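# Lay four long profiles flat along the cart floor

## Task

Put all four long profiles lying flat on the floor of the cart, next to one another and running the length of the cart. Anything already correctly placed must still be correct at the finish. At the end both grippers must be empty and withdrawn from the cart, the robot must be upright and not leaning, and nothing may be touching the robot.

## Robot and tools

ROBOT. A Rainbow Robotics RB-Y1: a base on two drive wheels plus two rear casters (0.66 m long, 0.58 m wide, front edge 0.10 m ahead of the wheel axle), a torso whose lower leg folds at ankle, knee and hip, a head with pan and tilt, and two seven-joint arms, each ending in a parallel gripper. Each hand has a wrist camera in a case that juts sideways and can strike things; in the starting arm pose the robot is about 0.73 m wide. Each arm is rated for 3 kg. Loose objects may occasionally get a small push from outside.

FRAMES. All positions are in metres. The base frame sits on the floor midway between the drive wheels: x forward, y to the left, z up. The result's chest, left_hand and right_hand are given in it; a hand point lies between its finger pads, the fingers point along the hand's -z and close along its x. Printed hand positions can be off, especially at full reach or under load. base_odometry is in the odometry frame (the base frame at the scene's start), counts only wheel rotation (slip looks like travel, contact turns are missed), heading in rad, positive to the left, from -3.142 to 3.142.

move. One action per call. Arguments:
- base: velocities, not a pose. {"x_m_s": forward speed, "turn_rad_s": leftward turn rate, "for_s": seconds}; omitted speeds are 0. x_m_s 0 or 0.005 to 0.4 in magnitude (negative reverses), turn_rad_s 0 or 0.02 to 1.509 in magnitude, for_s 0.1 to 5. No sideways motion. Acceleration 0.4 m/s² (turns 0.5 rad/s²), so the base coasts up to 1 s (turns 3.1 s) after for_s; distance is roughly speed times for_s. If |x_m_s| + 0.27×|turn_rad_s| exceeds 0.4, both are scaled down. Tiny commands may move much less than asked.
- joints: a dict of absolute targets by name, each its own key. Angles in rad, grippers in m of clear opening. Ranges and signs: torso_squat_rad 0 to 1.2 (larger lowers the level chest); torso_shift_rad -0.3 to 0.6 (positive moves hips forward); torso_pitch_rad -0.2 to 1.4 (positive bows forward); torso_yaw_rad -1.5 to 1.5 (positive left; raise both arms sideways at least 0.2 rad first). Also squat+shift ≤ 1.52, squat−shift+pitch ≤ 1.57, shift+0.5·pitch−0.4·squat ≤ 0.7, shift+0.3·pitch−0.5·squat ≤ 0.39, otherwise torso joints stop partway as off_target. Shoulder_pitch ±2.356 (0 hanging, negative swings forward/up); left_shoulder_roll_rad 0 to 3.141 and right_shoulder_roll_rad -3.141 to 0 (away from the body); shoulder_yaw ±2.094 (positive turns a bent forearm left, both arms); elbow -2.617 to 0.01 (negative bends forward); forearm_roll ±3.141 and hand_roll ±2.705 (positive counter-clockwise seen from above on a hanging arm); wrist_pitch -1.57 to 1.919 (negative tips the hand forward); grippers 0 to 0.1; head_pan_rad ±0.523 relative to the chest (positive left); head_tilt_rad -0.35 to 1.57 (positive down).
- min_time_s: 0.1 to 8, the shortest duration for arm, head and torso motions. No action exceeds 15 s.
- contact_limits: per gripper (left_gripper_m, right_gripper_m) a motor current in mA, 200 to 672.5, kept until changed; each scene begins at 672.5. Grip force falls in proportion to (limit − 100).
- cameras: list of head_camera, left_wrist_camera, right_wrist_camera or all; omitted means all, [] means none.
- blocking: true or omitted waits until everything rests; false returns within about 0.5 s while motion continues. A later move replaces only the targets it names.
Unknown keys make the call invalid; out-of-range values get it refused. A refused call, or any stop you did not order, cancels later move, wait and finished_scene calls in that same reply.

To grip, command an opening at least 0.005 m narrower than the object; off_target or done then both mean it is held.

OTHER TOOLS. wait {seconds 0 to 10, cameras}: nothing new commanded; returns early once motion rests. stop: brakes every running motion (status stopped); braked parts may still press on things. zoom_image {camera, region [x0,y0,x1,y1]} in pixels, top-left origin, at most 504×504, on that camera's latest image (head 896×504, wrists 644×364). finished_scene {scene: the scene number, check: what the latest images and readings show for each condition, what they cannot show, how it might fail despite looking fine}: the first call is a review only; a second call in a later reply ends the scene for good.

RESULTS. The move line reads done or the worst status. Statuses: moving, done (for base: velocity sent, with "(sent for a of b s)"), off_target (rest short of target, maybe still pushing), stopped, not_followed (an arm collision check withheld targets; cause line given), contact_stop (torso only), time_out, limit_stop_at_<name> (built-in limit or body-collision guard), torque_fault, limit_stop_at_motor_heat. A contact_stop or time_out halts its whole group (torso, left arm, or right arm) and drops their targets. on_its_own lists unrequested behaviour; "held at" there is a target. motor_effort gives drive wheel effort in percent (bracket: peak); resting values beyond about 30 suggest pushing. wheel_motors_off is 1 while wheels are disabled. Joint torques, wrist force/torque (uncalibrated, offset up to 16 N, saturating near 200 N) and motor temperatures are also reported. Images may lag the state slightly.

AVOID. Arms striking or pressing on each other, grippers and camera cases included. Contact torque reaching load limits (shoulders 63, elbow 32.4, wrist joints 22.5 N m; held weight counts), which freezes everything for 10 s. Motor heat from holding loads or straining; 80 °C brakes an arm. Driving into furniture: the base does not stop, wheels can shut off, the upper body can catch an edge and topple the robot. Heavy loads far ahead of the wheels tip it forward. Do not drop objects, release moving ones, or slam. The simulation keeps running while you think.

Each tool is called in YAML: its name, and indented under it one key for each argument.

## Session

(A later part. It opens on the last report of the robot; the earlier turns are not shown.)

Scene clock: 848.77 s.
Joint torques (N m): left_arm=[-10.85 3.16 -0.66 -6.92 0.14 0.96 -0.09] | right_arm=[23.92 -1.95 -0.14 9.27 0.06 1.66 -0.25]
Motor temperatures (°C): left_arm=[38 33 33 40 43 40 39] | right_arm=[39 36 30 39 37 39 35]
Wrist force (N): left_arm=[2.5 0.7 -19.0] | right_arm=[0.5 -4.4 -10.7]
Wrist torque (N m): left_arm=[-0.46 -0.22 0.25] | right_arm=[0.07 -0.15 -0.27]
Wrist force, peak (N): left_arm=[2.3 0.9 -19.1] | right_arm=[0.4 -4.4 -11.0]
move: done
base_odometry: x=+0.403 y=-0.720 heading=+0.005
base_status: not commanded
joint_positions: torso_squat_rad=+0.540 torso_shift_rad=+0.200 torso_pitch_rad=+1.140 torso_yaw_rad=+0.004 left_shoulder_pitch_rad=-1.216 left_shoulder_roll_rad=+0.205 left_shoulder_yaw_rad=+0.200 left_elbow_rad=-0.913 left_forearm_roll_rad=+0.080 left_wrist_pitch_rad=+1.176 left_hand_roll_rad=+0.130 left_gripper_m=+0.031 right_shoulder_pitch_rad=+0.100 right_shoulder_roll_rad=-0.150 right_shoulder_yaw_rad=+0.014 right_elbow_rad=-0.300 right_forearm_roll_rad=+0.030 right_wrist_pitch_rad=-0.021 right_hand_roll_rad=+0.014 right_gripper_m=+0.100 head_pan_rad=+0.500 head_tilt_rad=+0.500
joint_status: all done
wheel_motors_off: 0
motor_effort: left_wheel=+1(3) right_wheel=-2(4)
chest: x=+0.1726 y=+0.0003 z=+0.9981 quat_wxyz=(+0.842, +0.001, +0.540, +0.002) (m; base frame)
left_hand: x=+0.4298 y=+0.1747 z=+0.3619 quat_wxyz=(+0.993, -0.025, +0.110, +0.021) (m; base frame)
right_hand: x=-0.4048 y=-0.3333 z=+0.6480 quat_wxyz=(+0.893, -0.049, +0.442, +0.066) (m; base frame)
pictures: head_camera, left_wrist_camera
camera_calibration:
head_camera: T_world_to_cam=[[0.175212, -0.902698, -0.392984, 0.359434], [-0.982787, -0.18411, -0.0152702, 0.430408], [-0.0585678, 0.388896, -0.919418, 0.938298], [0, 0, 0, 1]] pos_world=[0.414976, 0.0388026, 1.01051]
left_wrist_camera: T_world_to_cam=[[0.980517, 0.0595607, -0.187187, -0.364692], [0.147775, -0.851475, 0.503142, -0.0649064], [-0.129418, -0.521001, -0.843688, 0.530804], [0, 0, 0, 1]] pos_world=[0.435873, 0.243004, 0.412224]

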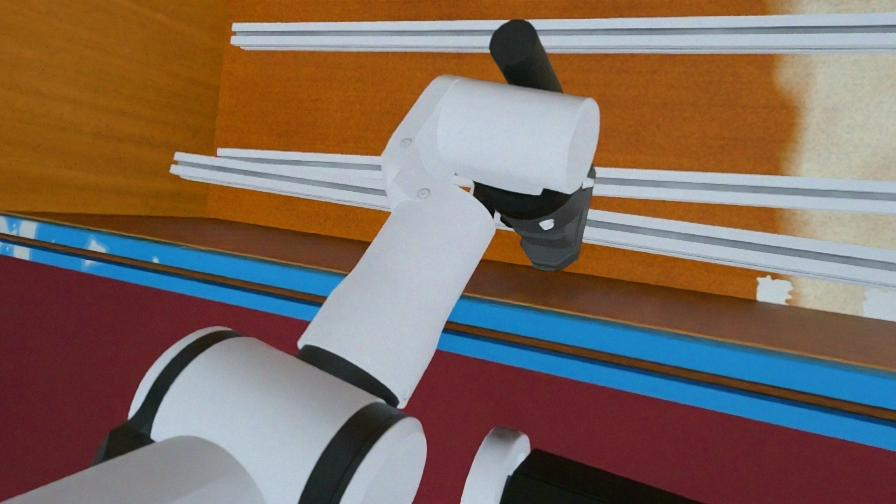

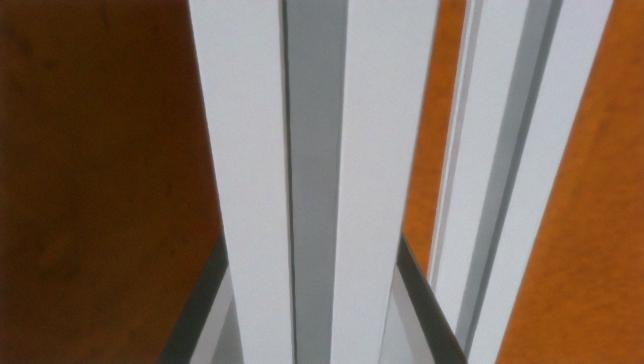

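move:
  joints: {"torso_squat_rad":0.59,"torso_shift_rad":0.235,"torso_pitch_rad":1.165,"left_shoulder_pitch_rad":-1.194,"left_elbow_rad":-0.957,"left_wrist_pitch_rad":1.173,"left_shoulder_roll_rad":0.22,"left_hand_roll_rad":0.165}
  min_time_s: 2
  cameras: ["head_camera","left_wrist_camera"]

Scene clock: 859.33 s.
Joint torques (N m): left_arm=[-8.28 2.62 -0.86 -7.31 0.26 0.85 0.56] | right_arm=[24.79 -2.22 -0.63 9.19 -0.05 1.57 -0.34]
Motor temperatures (°C): left_arm=[38 33 33 40 43 40 39] | right_arm=[39 36 30 39 37 39 35]
Wrist force (N): left_arm=[2.7 0.3 -18.9] | right_arm=[0.7 -4.3 -10.8]
Wrist torque (N m): left_arm=[-0.44 -0.16 0.23] | right_arm=[0.07 -0.17 -0.27]
Wrist force, peak (N): left_arm=[2.8 0.8 -19.1] | right_arm=[0.3 -4.3 -11.2]
move: done
base_odometry: x=+0.403 y=-0.720 heading=+0.005
base_status: not commanded
joint_positions: torso_squat_rad=+0.590 torso_shift_rad=+0.235 torso_pitch_rad=+1.165 torso_yaw_rad=+0.004 left_shoulder_pitch_rad=-1.194 left_shoulder_roll_rad=+0.220 left_shoulder_yaw_rad=+0.200 left_elbow_rad=-0.957 left_forearm_roll_rad=+0.080 left_wrist_pitch_rad=+1.173 left_hand_roll_rad=+0.165 left_gripper_m=+0.031 right_shoulder_pitch_rad=+0.100 right_shoulder_roll_rad=-0.150 right_shoulder_yaw_rad=+0.014 right_elbow_rad=-0.300 right_forearm_roll_rad=+0.030 right_wrist_pitch_rad=-0.021 right_hand_roll_rad=+0.014 right_gripper_m=+0.100 head_pan_rad=+0.500 head_tilt_rad=+0.500
joint_status: all done
wheel_motors_off: 0
motor_effort: left_wheel=+1(2) right_wheel=-2(4)
chest: x=+0.1919 y=+0.0003 z=+0.9683 quat_wxyz=(+0.835, +0.001, +0.550, +0.002) (m; base frame)
left_hand: x=+0.4401 y=+0.1874 z=+0.3282 quat_wxyz=(+0.993, -0.016, +0.108, +0.041) (m; base frame)
right_hand: x=-0.3941 y=-0.3333 z=+0.6327 quat_wxyz=(+0.887, -0.048, +0.454, +0.067) (m; base frame)
pictures: head_camera, left_wrist_camera
camera_calibration:
head_camera: T_world_to_cam=[[0.165361, -0.902699, -0.397229, 0.350343], [-0.982863, -0.184106, 0.00922759, 0.425185], [-0.081462, 0.388896, -0.917673, 0.914733], [0, 0, 0, 1]] pos_world=[0.434482, 0.0387977, 0.974669]
left_wrist_camera: T_world_to_cam=[[0.978111, 0.100843, -0.182017, -0.390279], [0.178391, -0.856696, 0.483992, -0.0448977], [-0.107126, -0.505868, -0.855933, 0.501685], [0, 0, 0, 1]] pos_world=[0.443489, 0.25468, 0.380102]

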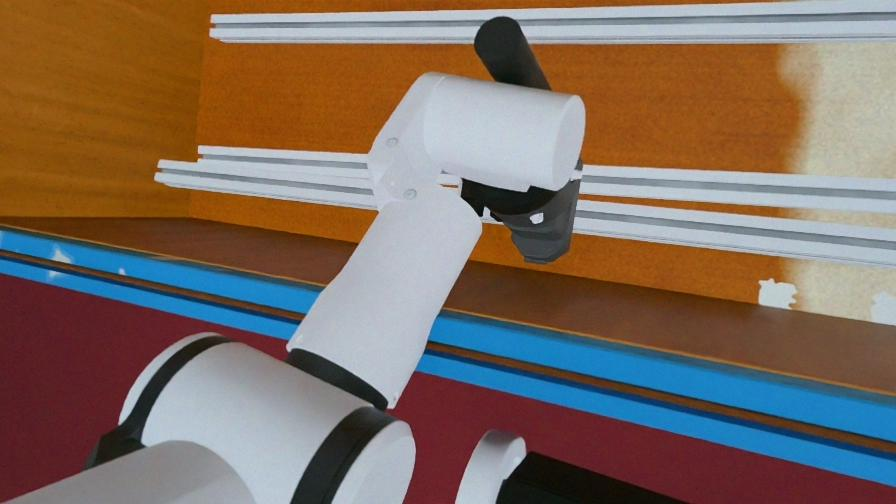

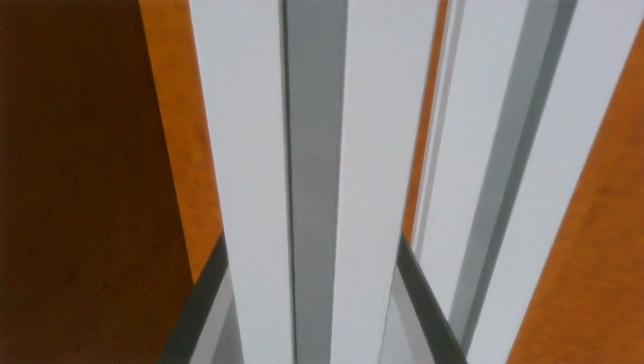

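move:
  joints: {"torso_squat_rad":0.62,"torso_shift_rad":0.25,"torso_pitch_rad":1.178,"left_shoulder_pitch_rad":-1.162,"left_elbow_rad":-0.986,"left_wrist_pitch_rad":1.15,"left_shoulder_roll_rad":0.22,"left_hand_roll_rad":0.195}
  min_time_s: 2
  cameras: ["head_camera","left_wrist_camera"]

Scene clock: 865.27 s.
Joint torques (N m): left_arm=[13.87 0.88 -0.58 2.91 -0.55 -0.25 0.84] | right_arm=[24.65 -1.61 -0.42 9.34 0.03 1.59 -0.26]
Motor temperatures (°C): left_arm=[38 33 33 41 43 40 39] | right_arm=[39 36 30 39 37 39 35]
Wrist force (N): left_arm=[-1.5 0.4 -18.3] | right_arm=[0.2 -4.6 -10.6]
Wrist torque (N m): left_arm=[-0.99 -0.05 -0.11] | right_arm=[0.10 -0.22 -0.28]
Wrist force, peak (N): left_arm=[2.6 0.2 -19.1] | right_arm=[0.4 -4.6 -11.0]
move: done
base_odometry: x=+0.403 y=-0.720 heading=+0.005
base_status: not commanded
joint_positions: torso_squat_rad=+0.620 torso_shift_rad=+0.248 torso_pitch_rad=+1.173 torso_yaw_rad=+0.005 left_shoulder_pitch_rad=-1.167 left_shoulder_roll_rad=+0.220 left_shoulder_yaw_rad=+0.200 left_elbow_rad=-0.988 left_forearm_roll_rad=+0.080 left_wrist_pitch_rad=+1.150 left_hand_roll_rad=+0.195 left_gripper_m=+0.031 right_shoulder_pitch_rad=+0.100 right_shoulder_roll_rad=-0.150 right_shoulder_yaw_rad=+0.014 right_elbow_rad=-0.300 right_forearm_roll_rad=+0.030 right_wrist_pitch_rad=-0.021 right_hand_roll_rad=+0.014 right_gripper_m=+0.100 head_pan_rad=+0.500 head_tilt_rad=+0.500
joint_status: all done
wheel_motors_off: 0
motor_effort: left_wheel=-3(4) right_wheel=-2(4)
chest: x=+0.1973 y=-0.0002 z=+0.9524 quat_wxyz=(+0.833, +0.002, +0.554, +0.002) (m; base frame)
left_hand: x=+0.4412 y=+0.1925 z=+0.3096 quat_wxyz=(+0.993, -0.013, +0.097, +0.059) (m; base frame)
right_hand: x=-0.3914 y=-0.3332 z=+0.6211 quat_wxyz=(+0.886, -0.047, +0.457, +0.068) (m; base frame)
pictures: head_camera, left_wrist_camera
camera_calibration:
head_camera: T_world_to_cam=[[0.162024, -0.902128, -0.399892, 0.345907], [-0.982771, -0.184043, 0.0169997, 0.423188], [-0.0889333, 0.390248, -0.916405, 0.901033], [0, 0, 0, 1]] pos_world=[0.439983, 0.038311, 0.956842]
left_wrist_camera: T_world_to_cam=[[0.977493, 0.13578, -0.161468, -0.408059], [0.197864, -0.855581, 0.478362, -0.038774], [-0.0731973, -0.499544, -0.86319, 0.474509], [0, 0, 0, 1]] pos_world=[0.44128, 0.25927, 0.362251]

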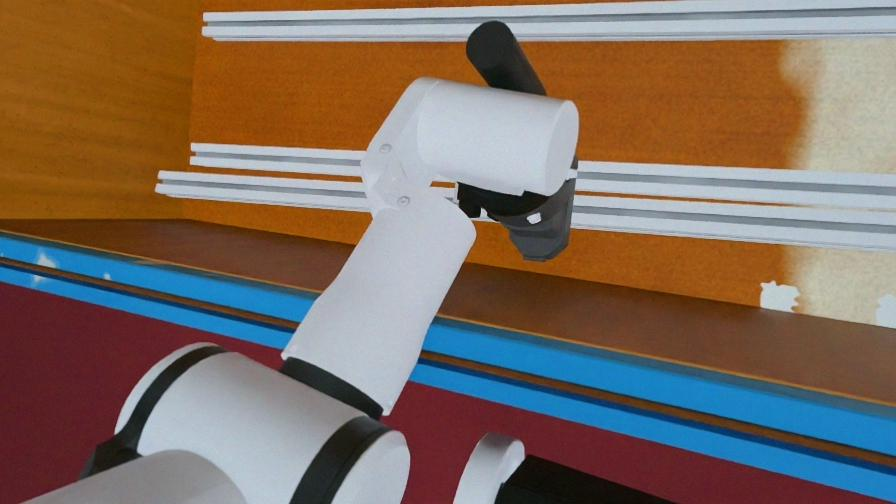

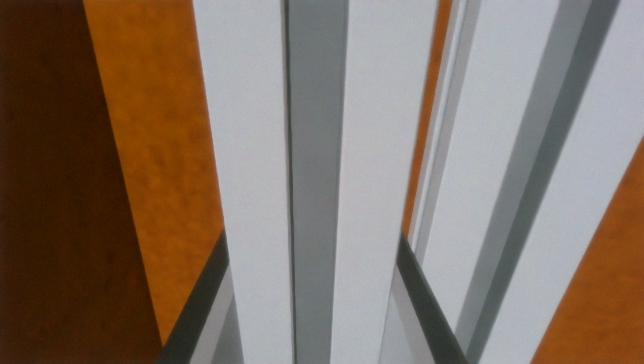

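move:
  joints: {"torso_squat_rad":0.54,"torso_shift_rad":0.215,"torso_pitch_rad":1.15}
  cameras: []

move:
  joints: {"left_shoulder_pitch_rad":-1.334,"left_elbow_rad":-0.653,"left_wrist_pitch_rad":0.973}
  min_time_s: 1.5
  cameras: ["head_camera","left_wrist_camera"]

Scene clock: 877.77 s.
Joint torques (N m): left_arm=[-7.99 1.39 -0.7 -6.77 0.09 0.6 0.43] | right_arm=[24.12 -2.27 -0.63 9.17 0.01 1.5 -0.33]
Motor temperatures (°C): left_arm=[38 33 33 40 43 39 39] | right_arm=[39 36 30 39 37 39 35]
Wrist force (N): left_arm=[2.0 0.7 -18.8] | right_arm=[0.5 -4.3 -11.0]
Wrist torque (N m): left_arm=[-0.71 -0.17 0.21] | right_arm=[0.06 -0.17 -0.27]
Wrist force, peak (N): left_arm=[-0.5 0.8 -20.7] | right_arm=[0.3 -4.5 -11.1]
move: done
base_odometry: x=+0.403 y=-0.720 heading=+0.005
base_status: not commanded
joint_positions: torso_squat_rad=+0.540 torso_shift_rad=+0.215 torso_pitch_rad=+1.150 torso_yaw_rad=+0.005 left_shoulder_pitch_rad=-1.162 left_shoulder_roll_rad=+0.220 left_shoulder_yaw_rad=+0.200 left_elbow_rad=-0.986 left_forearm_roll_rad=+0.080 left_wrist_pitch_rad=+1.150 left_hand_roll_rad=+0.195 left_gripper_m=+0.031 right_shoulder_pitch_rad=+0.100 right_shoulder_roll_rad=-0.150 right_shoulder_yaw_rad=+0.014 right_elbow_rad=-0.300 right_forearm_roll_rad=+0.030 right_wrist_pitch_rad=-0.021 right_hand_roll_rad=+0.014 right_gripper_m=+0.100 head_pan_rad=+0.500 head_tilt_rad=+0.500
joint_status: all done
wheel_motors_off: 0
motor_effort: left_wheel=+1(15) right_wheel=+2(6)
chest: x=+0.1826 y=+0.0002 z=+0.9934 quat_wxyz=(+0.839, +0.001, +0.544, +0.002) (m; base frame)
left_hand: x=+0.4371 y=+0.1935 z=+0.3548 quat_wxyz=(+0.994, -0.013, +0.089, +0.059) (m; base frame)
right_hand: x=-0.3983 y=-0.3333 z=+0.6491 quat_wxyz=(+0.891, -0.048, +0.447, +0.067) (m; base frame)
pictures: none
No camera images: "cameras" was empty.

Scene clock: 879.57 s.
Joint torques (N m): left_arm=[-11.02 1 -0.53 -5.94 -0.22 0.81 0.44] | right_arm=[24.35 -1.81 -0.2 9.16 -0.09 1.6 -0.42]
Motor temperatures (°C): left_arm=[38 33 33 40 43 39 39] | right_arm=[39 36 30 39 37 39 35]
Wrist force (N): left_arm=[1.6 1.2 -18.8] | right_arm=[0.2 -4.4 -11.0]
Wrist torque (N m): left_arm=[-0.57 -0.22 0.24] | right_arm=[0.06 -0.20 -0.28]
Wrist force, peak (N): left_arm=[1.8 0.5 -19.2] | right_arm=[0.2 -4.4 -11.1]
move: done
base_odometry: x=+0.403 y=-0.720 heading=+0.005
base_status: not commanded
joint_positions: torso_squat_rad=+0.540 torso_shift_rad=+0.215 torso_pitch_rad=+1.150 torso_yaw_rad=+0.005 left_shoulder_pitch_rad=-1.333 left_shoulder_roll_rad=+0.220 left_shoulder_yaw_rad=+0.200 left_elbow_rad=-0.653 left_forearm_roll_rad=+0.080 left_wrist_pitch_rad=+0.973 left_hand_roll_rad=+0.195 left_gripper_m=+0.031 right_shoulder_pitch_rad=+0.100 right_shoulder_roll_rad=-0.150 right_shoulder_yaw_rad=+0.014 right_elbow_rad=-0.300 right_forearm_roll_rad=+0.030 right_wrist_pitch_rad=-0.021 right_hand_roll_rad=+0.014 right_gripper_m=+0.100 head_pan_rad=+0.500 head_tilt_rad=+0.500
joint_status: all done
wheel_motors_off: 0
motor_effort: left_wheel=+1(2) right_wheel=+4(5)
chest: x=+0.1826 y=+0.0002 z=+0.9934 quat_wxyz=(+0.839, +0.001, +0.544, +0.002) (m; base frame)
left_hand: x=+0.4508 y=+0.1665 z=+0.3335 quat_wxyz=(+0.995, -0.025, +0.087, +0.051) (m; base frame)
right_hand: x=-0.3983 y=-0.3333 z=+0.6491 quat_wxyz=(+0.891, -0.048, +0.447, +0.067) (m; base frame)
pictures: head_camera, left_wrist_camera
camera_calibration:
head_camera: T_world_to_cam=[[0.17135, -0.902604, -0.394899, 0.358401], [-0.982877, -0.184182, -0.00550061, 0.430507], [-0.0677685, 0.38908, -0.918708, 0.935566], [0, 0, 0, 1]] pos_world=[0.425125, 0.0387762, 1.00341]
left_wrist_camera: T_world_to_cam=[[0.982607, 0.120109, -0.141627, -0.416312], [0.175934, -0.846189, 0.503002, -0.0742476], [-0.0594279, -0.51917, -0.852603, 0.476357], [0, 0, 0, 1]] pos_world=[0.450442, 0.234485, 0.384529]

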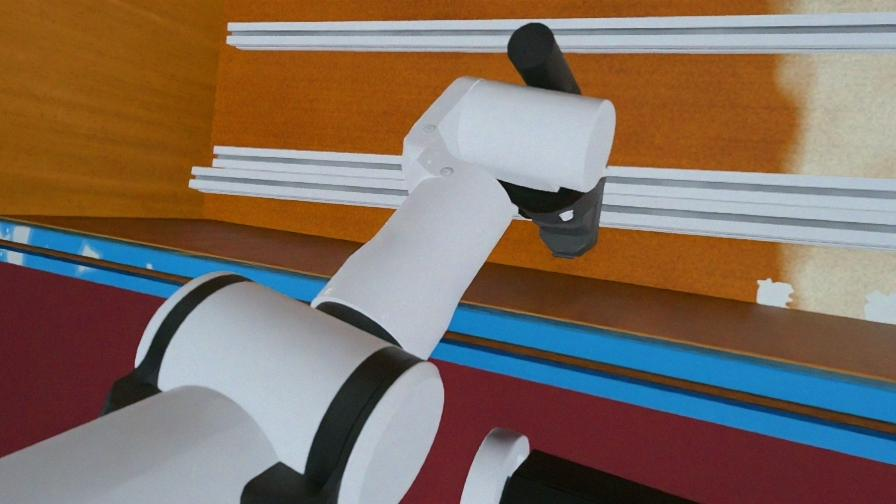

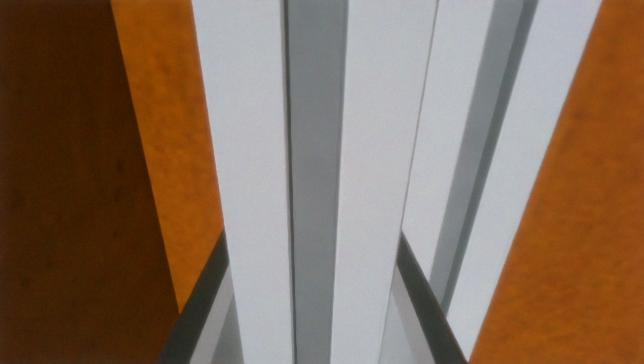

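move:
  joints: {"left_shoulder_pitch_rad":-1.305,"left_wrist_pitch_rad":0.95,"left_shoulder_roll_rad":0.258}
  min_time_s: 1
  cameras: ["left_wrist_camera"]

move:
  joints: {"torso_squat_rad":0.575,"torso_pitch_rad":1.165}
  cameras: ["head_camera","left_wrist_camera"]

Scene clock: 890.77 s.
Joint torques (N m): left_arm=[-10.06 3.78 -1.16 -5.37 -0.16 0.59 0.7] | right_arm=[23.96 -1.92 -0.03 9.39 0 1.6 -0.3]
Motor temperatures (°C): left_arm=[38 33 33 40 43 39 39] | right_arm=[39 36 30 39 37 39 35]
Wrist force (N): left_arm=[2.1 0.7 -18.9] | right_arm=[0.5 -4.3 -10.6]
Wrist torque (N m): left_arm=[-0.48 -0.15 0.22] | right_arm=[0.05 -0.17 -0.28]
Wrist force, peak (N): left_arm=[1.7 1.2 -19.3] | right_arm=[0.7 -4.6 -11.1]
move: done
base_odometry: x=+0.403 y=-0.720 heading=+0.005
base_status: not commanded
joint_positions: torso_squat_rad=+0.540 torso_shift_rad=+0.215 torso_pitch_rad=+1.150 torso_yaw_rad=+0.005 left_shoulder_pitch_rad=-1.305 left_shoulder_roll_rad=+0.258 left_shoulder_yaw_rad=+0.200 left_elbow_rad=-0.653 left_forearm_roll_rad=+0.080 left_wrist_pitch_rad=+0.950 left_hand_roll_rad=+0.195 left_gripper_m=+0.031 right_shoulder_pitch_rad=+0.100 right_shoulder_roll_rad=-0.150 right_shoulder_yaw_rad=+0.014 right_elbow_rad=-0.300 right_forearm_roll_rad=+0.030 right_wrist_pitch_rad=-0.021 right_hand_roll_rad=+0.014 right_gripper_m=+0.100 head_pan_rad=+0.500 head_tilt_rad=+0.500
joint_status: all done
wheel_motors_off: 0
motor_effort: left_wheel=+0(2) right_wheel=+1(4)
chest: x=+0.1826 y=+0.0002 z=+0.9934 quat_wxyz=(+0.839, +0.001, +0.544, +0.002) (m; base frame)
left_hand: x=+0.4461 y=+0.1984 z=+0.3281 quat_wxyz=(+0.995, -0.004, +0.081, +0.058) (m; base frame)
right_hand: x=-0.3983 y=-0.3333 z=+0.6491 quat_wxyz=(+0.891, -0.048, +0.447, +0.067) (m; base frame)
pictures: left_wrist_camera
camera_calibration:
left_wrist_camera: T_world_to_cam=[[0.982344, 0.136257, -0.128198, -0.423835], [0.181079, -0.864716, 0.468483, -0.0310141], [-0.0470206, -0.483425, -0.874122, 0.482529], [0, 0, 0, 1]] pos_world=[0.444656, 0.264199, 0.381984]

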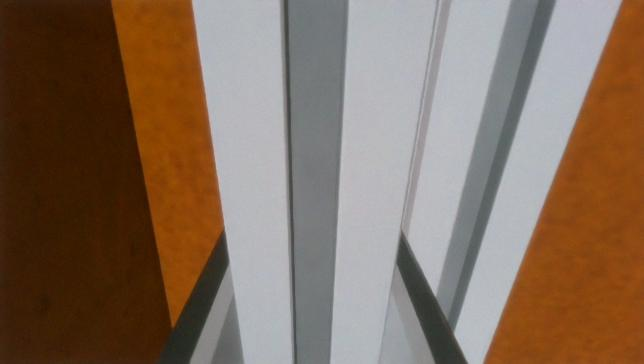

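Scene clock: 891.60 s.
Joint torques (N m): left_arm=[-9.39 2.81 -1.11 -5.62 -0.11 0.88 0.59] | right_arm=[24.82 -2.3 -0.87 9.37 -0.08 1.68 -0.18]
Motor temperatures (°C): left_arm=[38 33 33 40 43 39 39] | right_arm=[39 36 30 39 37 39 35]
Wrist force (N): left_arm=[1.9 0.7 -18.4] | right_arm=[0.7 -4.6 -10.4]
Wrist torque (N m): left_arm=[-0.92 -0.17 0.18] | right_arm=[0.08 -0.15 -0.27]
Wrist force, peak (N): left_arm=[2.1 -0.3 -19.4] | right_arm=[0.7 -4.6 -10.9]
move: done
base_odometry: x=+0.403 y=-0.720 heading=+0.005
base_status: not commanded
joint_positions: torso_squat_rad=+0.575 torso_shift_rad=+0.215 torso_pitch_rad=+1.165 torso_yaw_rad=+0.005 left_shoulder_pitch_rad=-1.305 left_shoulder_roll_rad=+0.258 left_shoulder_yaw_rad=+0.200 left_elbow_rad=-0.653 left_forearm_roll_rad=+0.080 left_wrist_pitch_rad=+0.950 left_hand_roll_rad=+0.195 left_gripper_m=+0.031 right_shoulder_pitch_rad=+0.100 right_shoulder_roll_rad=-0.150 right_shoulder_yaw_rad=+0.014 right_elbow_rad=-0.300 right_forearm_roll_rad=+0.030 right_wrist_pitch_rad=-0.021 right_hand_roll_rad=+0.014 right_gripper_m=+0.100 head_pan_rad=+0.500 head_tilt_rad=+0.500
joint_status: all done
wheel_motors_off: 0
motor_effort: left_wheel=-1(1) right_wheel=+2(2)
chest: x=+0.1818 y=+0.0002 z=+0.9765 quat_wxyz=(+0.835, +0.001, +0.550, +0.002) (m; base frame)
left_hand: x=+0.4352 y=+0.1984 z=+0.3073 quat_wxyz=(+0.994, -0.004, +0.089, +0.058) (m; base frame)
right_hand: x=-0.4042 y=-0.3333 z=+0.6409 quat_wxyz=(+0.887, -0.048, +0.454, +0.067) (m; base frame)
pictures: head_camera, left_wrist_camera
camera_calibration:
head_camera: T_world_to_cam=[[0.16539, -0.902608, -0.397423, 0.355419], [-0.982848, -0.184184, 0.00928938, 0.415136], [-0.0815835, 0.38907, -0.917588, 0.921391], [0, 0, 0, 1]] pos_world=[0.424403, 0.038779, 0.982853]
left_wrist_camera: T_world_to_cam=[[0.980288, 0.136316, -0.143015, -0.410323], [0.188181, -0.864733, 0.465645, -0.021446], [-0.0601951, -0.483379, -0.873339, 0.469322], [0, 0, 0, 1]] pos_world=[0.434521, 0.264249, 0.361181]

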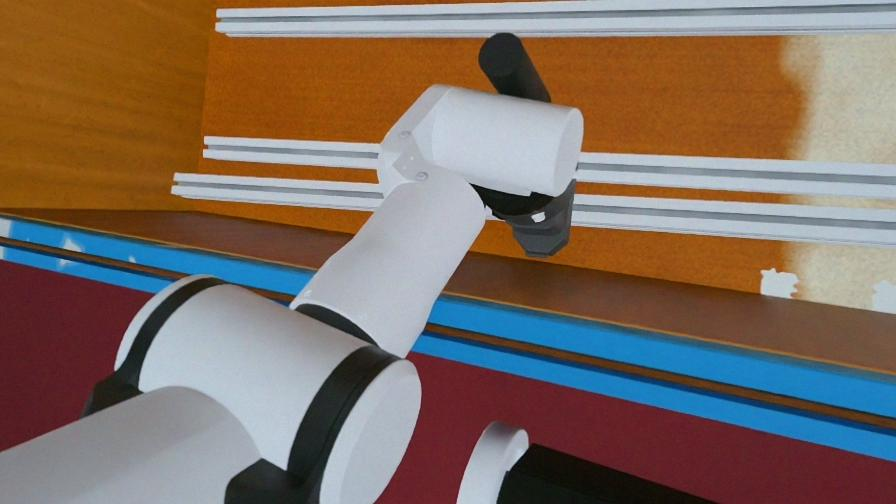

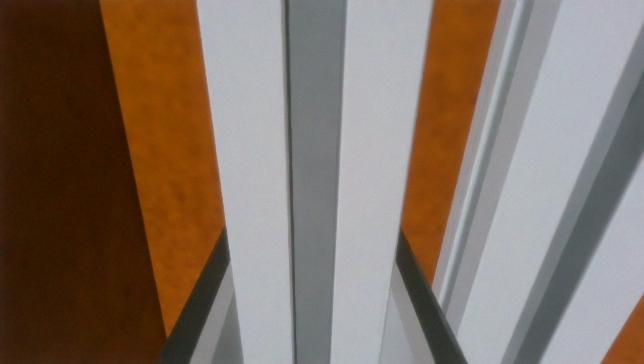

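move:
  joints: {"left_shoulder_roll_rad":0.233,"head_pan_rad":-0.1,"head_tilt_rad":0.1}
  cameras: ["head_camera"]
  min_time_s: 1

zoom_image:
  camera: "head_camera"
  region: [440, 200, 800, 500]

move:
  joints: {"head_pan_rad":0.52,"head_tilt_rad":0.3}
  cameras: ["head_camera","left_wrist_camera"]

zoom_image:
  camera: "head_camera"
  region: [100, 100, 460, 400]

Scene clock: 898.47 s.
Joint torques (N m): left_arm=[-9.19 0.25 -0.88 -5.33 -0.24 0.8 0.26] | right_arm=[24.38 -2.71 0.29 9.58 0.04 1.64 -0.36]
Motor temperatures (°C): left_arm=[38 33 33 40 43 39 39] | right_arm=[39 36 30 39 37 39 35]
Wrist force (N): left_arm=[2.0 1.0 -18.6] | right_arm=[0.6 -4.6 -10.5]
Wrist torque (N m): left_arm=[-0.52 -0.18 0.16] | right_arm=[0.07 -0.18 -0.27]
Wrist force, peak (N): left_arm=[2.0 0.7 -19.2] | right_arm=[0.5 -4.5 -10.8]
move: done
base_odometry: x=+0.403 y=-0.720 heading=+0.005
base_status: not commanded
joint_positions: torso_squat_rad=+0.575 torso_shift_rad=+0.215 torso_pitch_rad=+1.165 torso_yaw_rad=+0.005 left_shoulder_pitch_rad=-1.305 left_shoulder_roll_rad=+0.233 left_shoulder_yaw_rad=+0.200 left_elbow_rad=-0.653 left_forearm_roll_rad=+0.080 left_wrist_pitch_rad=+0.950 left_hand_roll_rad=+0.195 left_gripper_m=+0.031 right_shoulder_pitch_rad=+0.100 right_shoulder_roll_rad=-0.150 right_shoulder_yaw_rad=+0.014 right_elbow_rad=-0.300 right_forearm_roll_rad=+0.030 right_wrist_pitch_rad=-0.021 right_hand_roll_rad=+0.014 right_gripper_m=+0.100 head_pan_rad=-0.100 head_tilt_rad=+0.100
joint_status: all done
wheel_motors_off: 0
motor_effort: left_wheel=+0(1) right_wheel=+2(3)
chest: x=+0.1818 y=+0.0002 z=+0.9765 quat_wxyz=(+0.835, +0.001, +0.550, +0.002) (m; base frame)
left_hand: x=+0.4295 y=+0.1819 z=+0.3066 quat_wxyz=(+0.994, -0.015, +0.093, +0.056) (m; base frame)
right_hand: x=-0.4042 y=-0.3333 z=+0.6409 quat_wxyz=(+0.887, -0.048, +0.454, +0.067) (m; base frame)
pictures: head_camera
camera_calibration:
head_camera: T_world_to_cam=[[-0.0833568, -0.988678, 0.12477, -0.0919776], [-0.936171, 0.0347828, -0.349821, 0.769291], [0.341521, -0.145966, -0.928471, 0.774543], [0, 0, 0, 1]] pos_world=[0.447998, -0.00463746, 0.99973]

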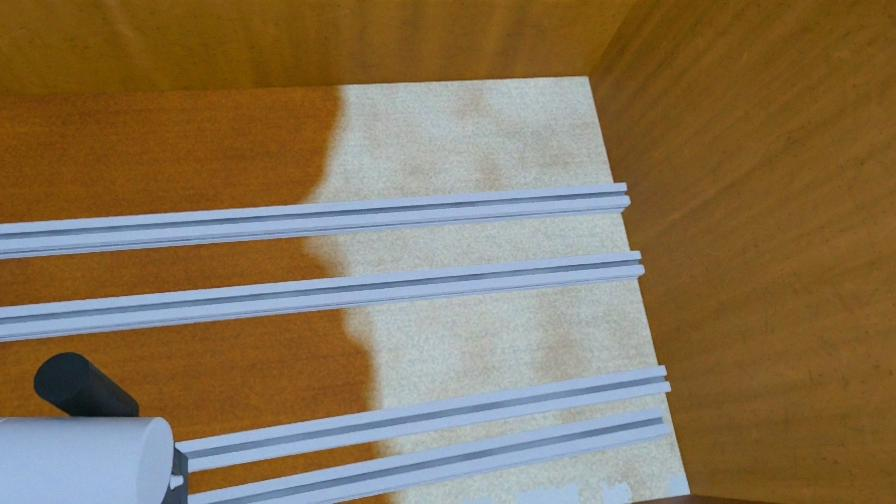

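Scaled by 1.400 from the camera's 896x504 image, which has a finer 1280x720 frame.

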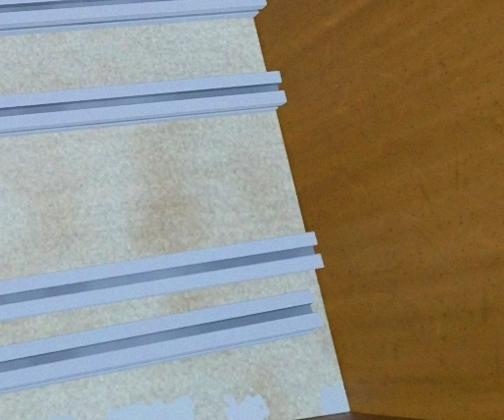

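Scene clock: 899.53 s.
Joint torques (N m): left_arm=[-9.21 0.35 -0.78 -5.51 -0.35 0.97 0.5] | right_arm=[24.61 -1.38 0.16 9.18 -0.09 1.73 -0.16]
Motor temperatures (°C): left_arm=[38 33 33 40 43 39 39] | right_arm=[39 36 30 39 37 39 35]
Wrist force (N): left_arm=[2.0 0.9 -18.7] | right_arm=[0.5 -4.7 -10.6]
Wrist torque (N m): left_arm=[-0.49 -0.17 0.23] | right_arm=[0.08 -0.20 -0.28]
Wrist force, peak (N): left_arm=[2.1 0.7 -19.2] | right_arm=[0.8 -4.4 -10.9]
move: done
base_odometry: x=+0.403 y=-0.720 heading=+0.005
base_status: not commanded
joint_positions: torso_squat_rad=+0.575 torso_shift_rad=+0.215 torso_pitch_rad=+1.165 torso_yaw_rad=+0.005 left_shoulder_pitch_rad=-1.305 left_shoulder_roll_rad=+0.233 left_shoulder_yaw_rad=+0.200 left_elbow_rad=-0.653 left_forearm_roll_rad=+0.080 left_wrist_pitch_rad=+0.950 left_hand_roll_rad=+0.195 left_gripper_m=+0.031 right_shoulder_pitch_rad=+0.100 right_shoulder_roll_rad=-0.150 right_shoulder_yaw_rad=+0.014 right_elbow_rad=-0.300 right_forearm_roll_rad=+0.030 right_wrist_pitch_rad=-0.021 right_hand_roll_rad=+0.014 right_gripper_m=+0.100 head_pan_rad=+0.520 head_tilt_rad=+0.300
joint_status: all done
wheel_motors_off: 0
motor_effort: left_wheel=+0(1) right_wheel=+0(3)
chest: x=+0.1818 y=+0.0002 z=+0.9765 quat_wxyz=(+0.835, +0.001, +0.550, +0.002) (m; base frame)
left_hand: x=+0.4295 y=+0.1819 z=+0.3066 quat_wxyz=(+0.994, -0.015, +0.093, +0.056) (m; base frame)
right_hand: x=-0.4042 y=-0.3333 z=+0.6409 quat_wxyz=(+0.887, -0.048, +0.454, +0.067) (m; base frame)
pictures: head_camera, left_wrist_camera
camera_calibration:
head_camera: T_world_to_cam=[[0.162499, -0.892701, -0.420331, 0.38021], [-0.980478, -0.0982917, -0.170298, 0.600107], [0.11071, 0.439799, -0.891246, 0.822122], [0, 0, 0, 1]] pos_world=[0.435591, 0.0368308, 0.994725]
left_wrist_camera: T_world_to_cam=[[0.979471, 0.13018, -0.153912, -0.39777], [0.18958, -0.854398, 0.483801, -0.0423966], [-0.0685208, -0.503048, -0.861538, 0.463871], [0, 0, 0, 1]] pos_world=[0.429426, 0.248907, 0.358932]

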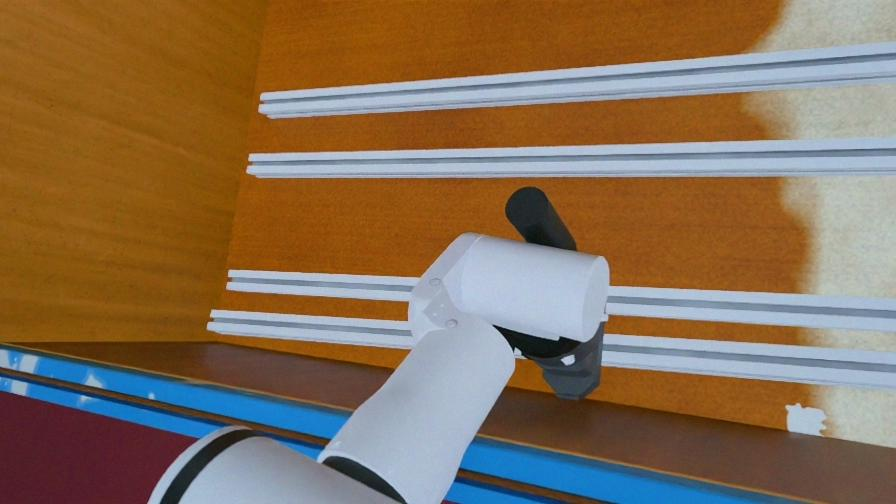

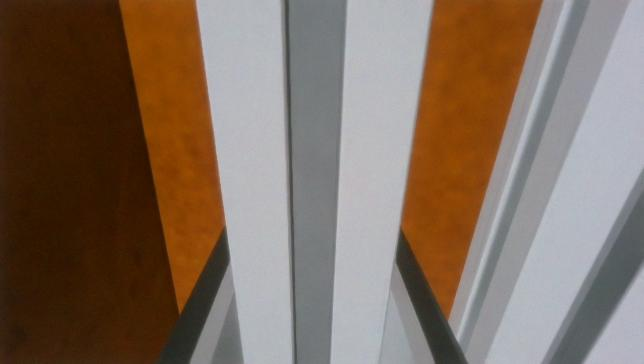

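Scaled by 1.400 from the camera's 896x504 image, which has a finer 1280x720 frame.

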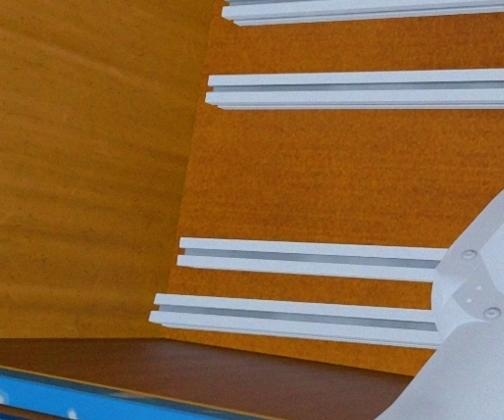

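move:
  joints: {"left_shoulder_roll_rad":0.217,"torso_squat_rad":0.585,"torso_pitch_rad":1.17}
  cameras: ["left_wrist_camera"]
  min_time_s: 1.5

Scene clock: 914.43 s.
Joint torques (N m): left_arm=[-0.14 -8.92 -0.35 2.19 1.62 -6.62 -0.23] | right_arm=[24.61 -2.11 -0.11 9.42 -0.06 1.77 -0.36]
Motor temperatures (°C): left_arm=[37 33 33 40 43 39 39] | right_arm=[39 36 30 39 37 39 35]
Wrist force (N): left_arm=[-31.8 10.9 96.9] | right_arm=[0.5 -4.5 -10.8]
Wrist torque (N m): left_arm=[1.17 -1.57 1.14] | right_arm=[0.07 -0.19 -0.27]
Wrist force, peak (N): left_arm=[-31.8 10.7 97.5] | right_arm=[0.3 -4.7 -10.9]
move: done
base_odometry: x=+0.403 y=-0.720 heading=+0.005
base_status: not commanded
joint_positions: torso_squat_rad=+0.585 torso_shift_rad=+0.213 torso_pitch_rad=+1.166 torso_yaw_rad=+0.005 left_shoulder_pitch_rad=-1.307 left_shoulder_roll_rad=+0.219 left_shoulder_yaw_rad=+0.200 left_elbow_rad=-0.655 left_forearm_roll_rad=+0.080 left_wrist_pitch_rad=+0.952 left_hand_roll_rad=+0.195 left_gripper_m=+0.030 right_shoulder_pitch_rad=+0.100 right_shoulder_roll_rad=-0.150 right_shoulder_yaw_rad=+0.014 right_elbow_rad=-0.300 right_forearm_roll_rad=+0.030 right_wrist_pitch_rad=-0.021 right_hand_roll_rad=+0.014 right_gripper_m=+0.100 head_pan_rad=+0.520 head_tilt_rad=+0.300
joint_status: all done
wheel_motors_off: 0
motor_effort: left_wheel=+3(4) right_wheel=+0(3)
chest: x=+0.1801 y=+0.0001 z=+0.9725 quat_wxyz=(+0.835, +0.001, +0.551, +0.002) (m; base frame)
left_hand: x=+0.4258 y=+0.1726 z=+0.3031 quat_wxyz=(+0.994, -0.021, +0.095, +0.054) (m; base frame)
right_hand: x=-0.4061 y=-0.3333 z=+0.6372 quat_wxyz=(+0.887, -0.047, +0.454, +0.068) (m; base frame)
pictures: left_wrist_camera
camera_calibration:
left_wrist_camera: T_world_to_cam=[[0.979225, 0.126486, -0.15849, -0.391394], [0.189549, -0.848632, 0.493856, -0.0520273], [-0.0720336, -0.513638, -0.854978, 0.457269], [0, 0, 0, 1]] pos_world=[0.426063, 0.240225, 0.354617]

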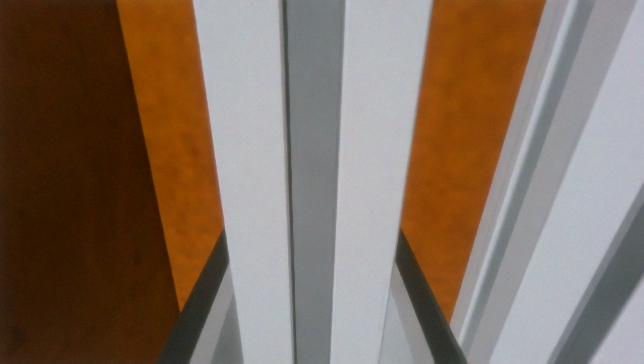

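move:
  joints: {"torso_squat_rad":0.579,"torso_pitch_rad":1.167}
  cameras: ["left_wrist_camera"]
  min_time_s: 1

zoom_image:
  camera: "left_wrist_camera"
  region: [70, 0, 574, 364]

Scene clock: 922.70 s.
Joint torques (N m): left_arm=[-4.33 -7.41 -0.87 -1.62 1.48 -1.59 -0.25] | right_arm=[24.67 -1.97 0 9.28 -0.11 1.58 -0.33]
Motor temperatures (°C): left_arm=[37 33 33 40 43 40 39] | right_arm=[40 36 30 39 37 39 35]
Wrist force (N): left_arm=[-6.8 8.8 24.4] | right_arm=[0.5 -4.7 -10.7]
Wrist torque (N m): left_arm=[0.75 -0.76 0.94] | right_arm=[0.08 -0.20 -0.27]
Wrist force, peak (N): left_arm=[-31.6 10.9 97.5] | right_arm=[0.7 -4.6 -11.1]
move: done
base_odometry: x=+0.403 y=-0.720 heading=+0.006
base_status: not commanded
joint_positions: torso_squat_rad=+0.579 torso_shift_rad=+0.215 torso_pitch_rad=+1.166 torso_yaw_rad=+0.005 left_shoulder_pitch_rad=-1.306 left_shoulder_roll_rad=+0.219 left_shoulder_yaw_rad=+0.200 left_elbow_rad=-0.654 left_forearm_roll_rad=+0.080 left_wrist_pitch_rad=+0.950 left_hand_roll_rad=+0.195 left_gripper_m=+0.031 right_shoulder_pitch_rad=+0.100 right_shoulder_roll_rad=-0.150 right_shoulder_yaw_rad=+0.014 right_elbow_rad=-0.300 right_forearm_roll_rad=+0.030 right_wrist_pitch_rad=-0.021 right_hand_roll_rad=+0.014 right_gripper_m=+0.100 head_pan_rad=+0.520 head_tilt_rad=+0.300
joint_status: all done
wheel_motors_off: 0
motor_effort: left_wheel=+4(5) right_wheel=+0(3)
chest: x=+0.1812 y=+0.0001 z=+0.9748 quat_wxyz=(+0.835, +0.001, +0.551, +0.002) (m; base frame)
left_hand: x=+0.4263 y=+0.1724 z=+0.3050 quat_wxyz=(+0.994, -0.021, +0.096, +0.054) (m; base frame)
right_hand: x=-0.4050 y=-0.3333 z=+0.6394 quat_wxyz=(+0.887, -0.047, +0.454, +0.067) (m; base frame)
pictures: left_wrist_camera
camera_calibration:
left_wrist_camera: T_world_to_cam=[[0.979146, 0.126499, -0.15897, -0.391349], [0.189821, -0.8485, 0.493979, -0.0533657], [-0.0723982, -0.513853, -0.854818, 0.458994], [0, 0, 0, 1]] pos_world=[0.426548, 0.24008, 0.356505]

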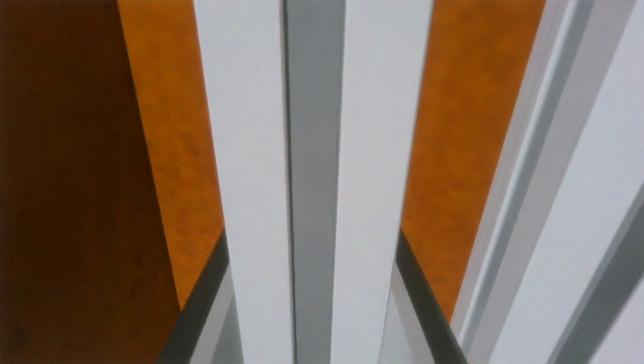

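Scaled by 1.000.

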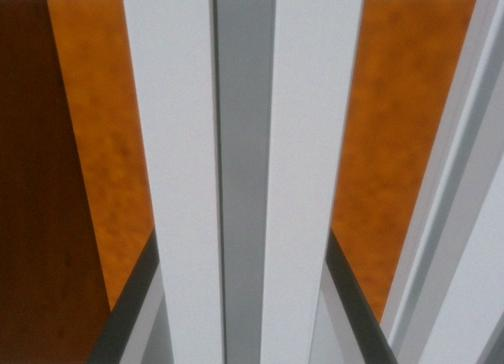

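move:
  joints: {"torso_squat_rad":0.576,"torso_pitch_rad":1.166}
  cameras: []
  min_time_s: 0.6

move:
  joints: {"left_gripper_m":0.05}
  cameras: ["left_wrist_camera"]

Scene clock: 927.03 s.
Joint torques (N m): left_arm=[-6.11 -4.75 -1.34 -3.24 1.33 0.26 -0.38] | right_arm=[24.67 -1.87 0.17 9.19 -0.2 1.75 -0.31]
Motor temperatures (°C): left_arm=[37 33 33 40 43 40 39] | right_arm=[40 36 30 39 37 39 35]
Wrist force (N): left_arm=[1.8 5.7 -5.4] | right_arm=[0.5 -4.5 -10.7]
Wrist torque (N m): left_arm=[0.41 -0.45 0.47] | right_arm=[0.07 -0.18 -0.27]
Wrist force, peak (N): left_arm=[-7.1 9.2 24.8] | right_arm=[0.4 -4.7 -11.0]
move: done
base_odometry: x=+0.403 y=-0.720 heading=+0.006
base_status: not commanded
joint_positions: torso_squat_rad=+0.576 torso_shift_rad=+0.215 torso_pitch_rad=+1.166 torso_yaw_rad=+0.005 left_shoulder_pitch_rad=-1.305 left_shoulder_roll_rad=+0.218 left_shoulder_yaw_rad=+0.200 left_elbow_rad=-0.653 left_forearm_roll_rad=+0.080 left_wrist_pitch_rad=+0.950 left_hand_roll_rad=+0.195 left_gripper_m=+0.031 right_shoulder_pitch_rad=+0.100 right_shoulder_roll_rad=-0.150 right_shoulder_yaw_rad=+0.014 right_elbow_rad=-0.300 right_forearm_roll_rad=+0.030 right_wrist_pitch_rad=-0.021 right_hand_roll_rad=+0.014 right_gripper_m=+0.100 head_pan_rad=+0.520 head_tilt_rad=+0.300
joint_status: all done
wheel_motors_off: 0
motor_effort: left_wheel=+4(5) right_wheel=-1(3)
chest: x=+0.1817 y=+0.0002 z=+0.9759 quat_wxyz=(+0.835, +0.001, +0.551, +0.002) (m; base frame)
left_hand: x=+0.4262 y=+0.1719 z=+0.3059 quat_wxyz=(+0.994, -0.021, +0.096, +0.054) (m; base frame)
right_hand: x=-0.4045 y=-0.3333 z=+0.6406 quat_wxyz=(+0.887, -0.048, +0.454, +0.067) (m; base frame)
pictures: none
No camera images: "cameras" was empty.

Scene clock: 927.80 s.
Joint torques (N m): left_arm=[-14.26 2.17 -0.45 -7.93 -0.27 -9.99 -0.61] | right_arm=[24.5 -1.97 0.11 9.49 -0.09 1.69 -0.22]
Motor temperatures (°C): left_arm=[37 33 33 40 43 40 39] | right_arm=[40 36 30 39 37 39 35]
Wrist force (N): left_arm=[-45.6 5.6 64.5] | right_arm=[0.6 -4.3 -10.7]
Wrist torque (N m): left_arm=[0.13 -0.91 0.56] | right_arm=[0.04 -0.17 -0.29]
Wrist force, peak (N): left_arm=[-55.2 5.5 72.0] | right_arm=[0.7 -4.4 -10.9]
move: done
base_odometry: x=+0.403 y=-0.720 heading=+0.006
base_status: not commanded
joint_positions: torso_squat_rad=+0.576 torso_shift_rad=+0.214 torso_pitch_rad=+1.164 torso_yaw_rad=+0.005 left_shoulder_pitch_rad=-1.303 left_shoulder_roll_rad=+0.217 left_shoulder_yaw_rad=+0.200 left_elbow_rad=-0.652 left_forearm_roll_rad=+0.080 left_wrist_pitch_rad=+0.953 left_hand_roll_rad=+0.195 left_gripper_m=+0.050 right_shoulder_pitch_rad=+0.100 right_shoulder_roll_rad=-0.150 right_shoulder_yaw_rad=+0.014 right_elbow_rad=-0.300 right_forearm_roll_rad=+0.030 right_wrist_pitch_rad=-0.021 right_hand_roll_rad=+0.014 right_gripper_m=+0.100 head_pan_rad=+0.520 head_tilt_rad=+0.300
joint_status: all done
wheel_motors_off: 0
motor_effort: left_wheel=+11(12) right_wheel=-1(3)
chest: x=+0.1809 y=+0.0002 z=+0.9765 quat_wxyz=(+0.835, +0.001, +0.550, +0.002) (m; base frame)
left_hand: x=+0.4238 y=+0.1714 z=+0.3066 quat_wxyz=(+0.993, -0.022, +0.098, +0.055) (m; base frame)
right_hand: x=-0.4046 y=-0.3333 z=+0.6400 quat_wxyz=(+0.888, -0.048, +0.453, +0.067) (m; base frame)
pictures: left_wrist_camera
camera_calibration:
left_wrist_camera: T_world_to_cam=[[0.978279, 0.126489, -0.164227, -0.386541], [0.192577, -0.847741, 0.494216, -0.0558459], [-0.0767087, -0.515108, -0.853686, 0.461363], [0, 0, 0, 1]] pos_world=[0.42429, 0.239202, 0.357978]

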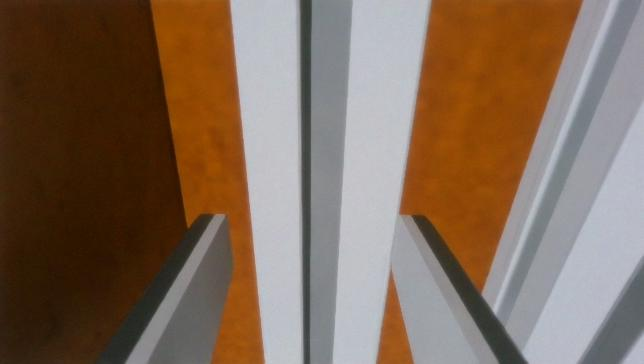

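move:
  joints: {"torso_squat_rad":0.56,"torso_pitch_rad":1.16}
  cameras: ["left_wrist_camera"]
  min_time_s: 0.8

Scene clock: 938.27 s.
Joint torques (N m): left_arm=[-9.24 1.7 -0.63 -4.85 -0.4 -0.12 -0.13] | right_arm=[24.86 -1.9 -0.26 9.32 0.04 1.57 -0.34]
Motor temperatures (°C): left_arm=[38 33 33 40 43 43 39] | right_arm=[40 36 30 39 37 39 35]
Wrist force (N): left_arm=[0.2 0.5 -9.3] | right_arm=[0.7 -4.5 -10.8]
Wrist torque (N m): left_arm=[-0.34 -0.16 0.22] | right_arm=[0.08 -0.15 -0.29]
Wrist force, peak (N): left_arm=[-46.3 5.4 66.5] | right_arm=[0.3 -4.4 -11.0]
move: done
base_odometry: x=+0.403 y=-0.720 heading=+0.005
base_status: not commanded
joint_positions: torso_squat_rad=+0.560 torso_shift_rad=+0.215 torso_pitch_rad=+1.160 torso_yaw_rad=+0.005 left_shoulder_pitch_rad=-1.305 left_shoulder_roll_rad=+0.217 left_shoulder_yaw_rad=+0.200 left_elbow_rad=-0.653 left_forearm_roll_rad=+0.080 left_wrist_pitch_rad=+0.950 left_hand_roll_rad=+0.195 left_gripper_m=+0.050 right_shoulder_pitch_rad=+0.100 right_shoulder_roll_rad=-0.150 right_shoulder_yaw_rad=+0.014 right_elbow_rad=-0.300 right_forearm_roll_rad=+0.030 right_wrist_pitch_rad=-0.021 right_hand_roll_rad=+0.014 right_gripper_m=+0.100 head_pan_rad=+0.520 head_tilt_rad=+0.300
joint_status: all done
wheel_motors_off: 0
motor_effort: left_wheel=+2(12) right_wheel=-4(4)
chest: x=+0.1823 y=+0.0002 z=+0.9834 quat_wxyz=(+0.836, +0.001, +0.548, +0.002) (m; base frame)
left_hand: x=+0.4296 y=+0.1707 z=+0.3146 quat_wxyz=(+0.994, -0.022, +0.094, +0.054) (m; base frame)
right_hand: x=-0.4019 y=-0.3333 z=+0.6448 quat_wxyz=(+0.889, -0.048, +0.451, +0.067) (m; base frame)
pictures: left_wrist_camera
camera_calibration:
left_wrist_camera: T_world_to_cam=[[0.979661, 0.126089, -0.156097, -0.393923], [0.188202, -0.847205, 0.496814, -0.0605685], [-0.0696036, -0.516087, -0.853703, 0.465398], [0, 0, 0, 1]] pos_world=[0.429703, 0.238541, 0.365913]

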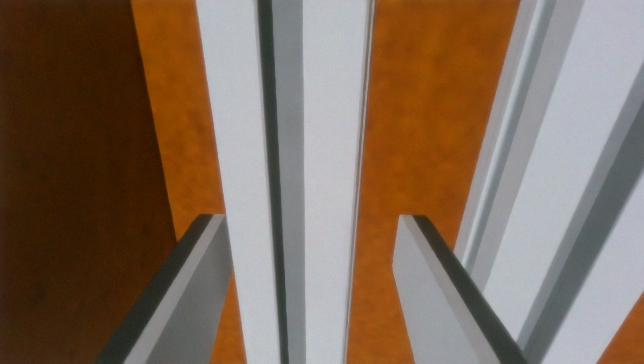

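Free of contact; raising straight up.

move:
  joints: {"torso_squat_rad":0.48,"torso_shift_rad":0.19,"torso_pitch_rad":1.13,"left_wrist_pitch_rad":0.98}
  cameras: ["left_wrist_camera"]
  min_time_s: 1.5

move:
  joints: {"torso_squat_rad":0.42,"torso_shift_rad":0.15,"torso_pitch_rad":1.08,"left_shoulder_pitch_rad":-1.32,"left_wrist_pitch_rad":1.08}
  cameras: ["left_wrist_camera"]
  min_time_s: 2

Scene clock: 944.13 s.
Joint torques (N m): left_arm=[-9.23 2.77 -1.46 -5.1 -0.2 0.77 0.14] | right_arm=[24.29 -1.66 0.06 9.22 0.03 1.54 -0.19]
Motor temperatures (°C): left_arm=[37 33 33 40 43 42 39] | right_arm=[40 36 30 39 37 39 35]
Wrist force (N): left_arm=[0.0 0.5 -9.7] | right_arm=[0.3 -4.6 -10.9]
Wrist torque (N m): left_arm=[-0.36 -0.16 0.21] | right_arm=[0.09 -0.16 -0.26]
Wrist force, peak (N): left_arm=[0.1 0.3 -10.2] | right_arm=[0.2 -4.6 -11.1]
move: done
base_odometry: x=+0.403 y=-0.720 heading=+0.005
base_status: not commanded
joint_positions: torso_squat_rad=+0.480 torso_shift_rad=+0.190 torso_pitch_rad=+1.130 torso_yaw_rad=+0.005 left_shoulder_pitch_rad=-1.305 left_shoulder_roll_rad=+0.217 left_shoulder_yaw_rad=+0.200 left_elbow_rad=-0.653 left_forearm_roll_rad=+0.080 left_wrist_pitch_rad=+0.980 left_hand_roll_rad=+0.195 left_gripper_m=+0.050 right_shoulder_pitch_rad=+0.100 right_shoulder_roll_rad=-0.150 right_shoulder_yaw_rad=+0.014 right_elbow_rad=-0.300 right_forearm_roll_rad=+0.030 right_wrist_pitch_rad=-0.021 right_hand_roll_rad=+0.014 right_gripper_m=+0.100 head_pan_rad=+0.520 head_tilt_rad=+0.300
joint_status: all done
wheel_motors_off: 0
motor_effort: left_wheel=+3(3) right_wheel=-1(3)
chest: x=+0.1692 y=+0.0002 z=+1.0222 quat_wxyz=(+0.845, +0.001, +0.536, +0.002) (m; base frame)
left_hand: x=+0.4298 y=+0.1713 z=+0.3622 quat_wxyz=(+0.994, -0.021, +0.094, +0.053) (m; base frame)
right_hand: x=-0.4046 y=-0.3333 z=+0.6662 quat_wxyz=(+0.895, -0.049, +0.438, +0.066) (m; base frame)
pictures: left_wrist_camera
camera_calibration:
left_wrist_camera: T_world_to_cam=[[0.97998, 0.12443, -0.155421, -0.386794], [0.186254, -0.848778, 0.494858, -0.0819168], [-0.0703427, -0.513899, -0.854962, 0.506798], [0, 0, 0, 1]] pos_world=[0.429957, 0.239043, 0.413714]

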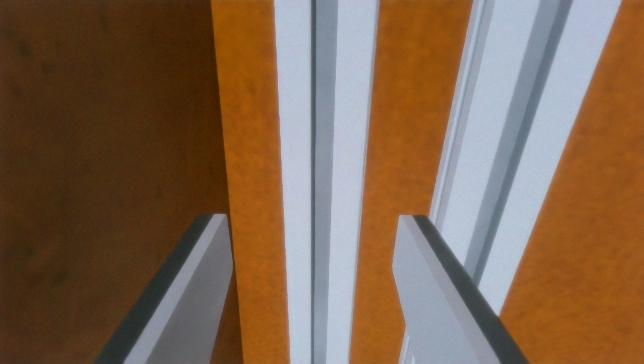

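Scene clock: 946.43 s.
Joint torques (N m): left_arm=[-11.07 2.81 -1.05 -5.48 -0.33 0.72 -0.24] | right_arm=[23.99 -1.71 -0.17 8.79 -0.04 1.5 -0.43]
Motor temperatures (°C): left_arm=[37 33 33 40 43 42 39] | right_arm=[40 36 30 39 37 39 35]
Wrist force (N): left_arm=[0.4 0.8 -9.6] | right_arm=[-0.3 -4.6 -11.4]
Wrist torque (N m): left_arm=[-0.40 -0.09 0.24] | right_arm=[0.12 -0.26 -0.26]
Wrist force, peak (N): left_arm=[-0.2 0.4 -10.0] | right_arm=[-0.3 -4.6 -11.4]
move: done
base_odometry: x=+0.403 y=-0.720 heading=+0.005
base_status: not commanded
joint_positions: torso_squat_rad=+0.420 torso_shift_rad=+0.150 torso_pitch_rad=+1.080 torso_yaw_rad=+0.005 left_shoulder_pitch_rad=-1.320 left_shoulder_roll_rad=+0.217 left_shoulder_yaw_rad=+0.200 left_elbow_rad=-0.653 left_forearm_roll_rad=+0.080 left_wrist_pitch_rad=+1.080 left_hand_roll_rad=+0.195 left_gripper_m=+0.050 right_shoulder_pitch_rad=+0.100 right_shoulder_roll_rad=-0.150 right_shoulder_yaw_rad=+0.014 right_elbow_rad=-0.300 right_forearm_roll_rad=+0.030 right_wrist_pitch_rad=-0.021 right_hand_roll_rad=+0.014 right_gripper_m=+0.100 head_pan_rad=+0.520 head_tilt_rad=+0.300
joint_status: all done
wheel_motors_off: 0
motor_effort: left_wheel=+3(3) right_wheel=+1(4)
chest: x=+0.1405 y=+0.0002 z=+1.0582 quat_wxyz=(+0.858, +0.001, +0.514, +0.002) (m; base frame)
left_hand: x=+0.4206 y=+0.1700 z=+0.4194 quat_wxyz=(+0.992, -0.018, +0.111, +0.049) (m; base frame)
right_hand: x=-0.4148 y=-0.3333 z=+0.6740 quat_wxyz=(+0.906, -0.050, +0.415, +0.065) (m; base frame)
pictures: left_wrist_camera
camera_calibration:
left_wrist_camera: T_world_to_cam=[[0.974974, 0.116237, -0.189514, -0.350944], [0.19585, -0.852459, 0.484722, -0.108775], [-0.10521, -0.509708, -0.85389, 0.567833], [0, 0, 0, 1]] pos_world=[0.423206, 0.237495, 0.471084]

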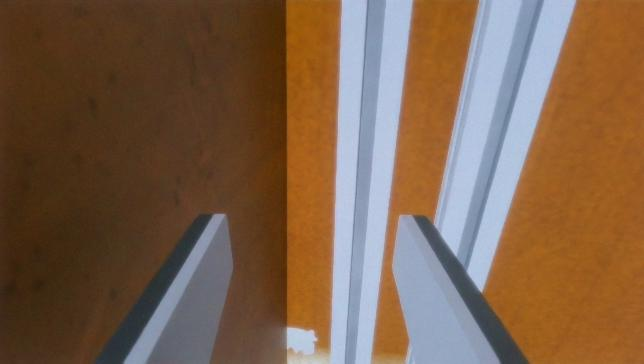

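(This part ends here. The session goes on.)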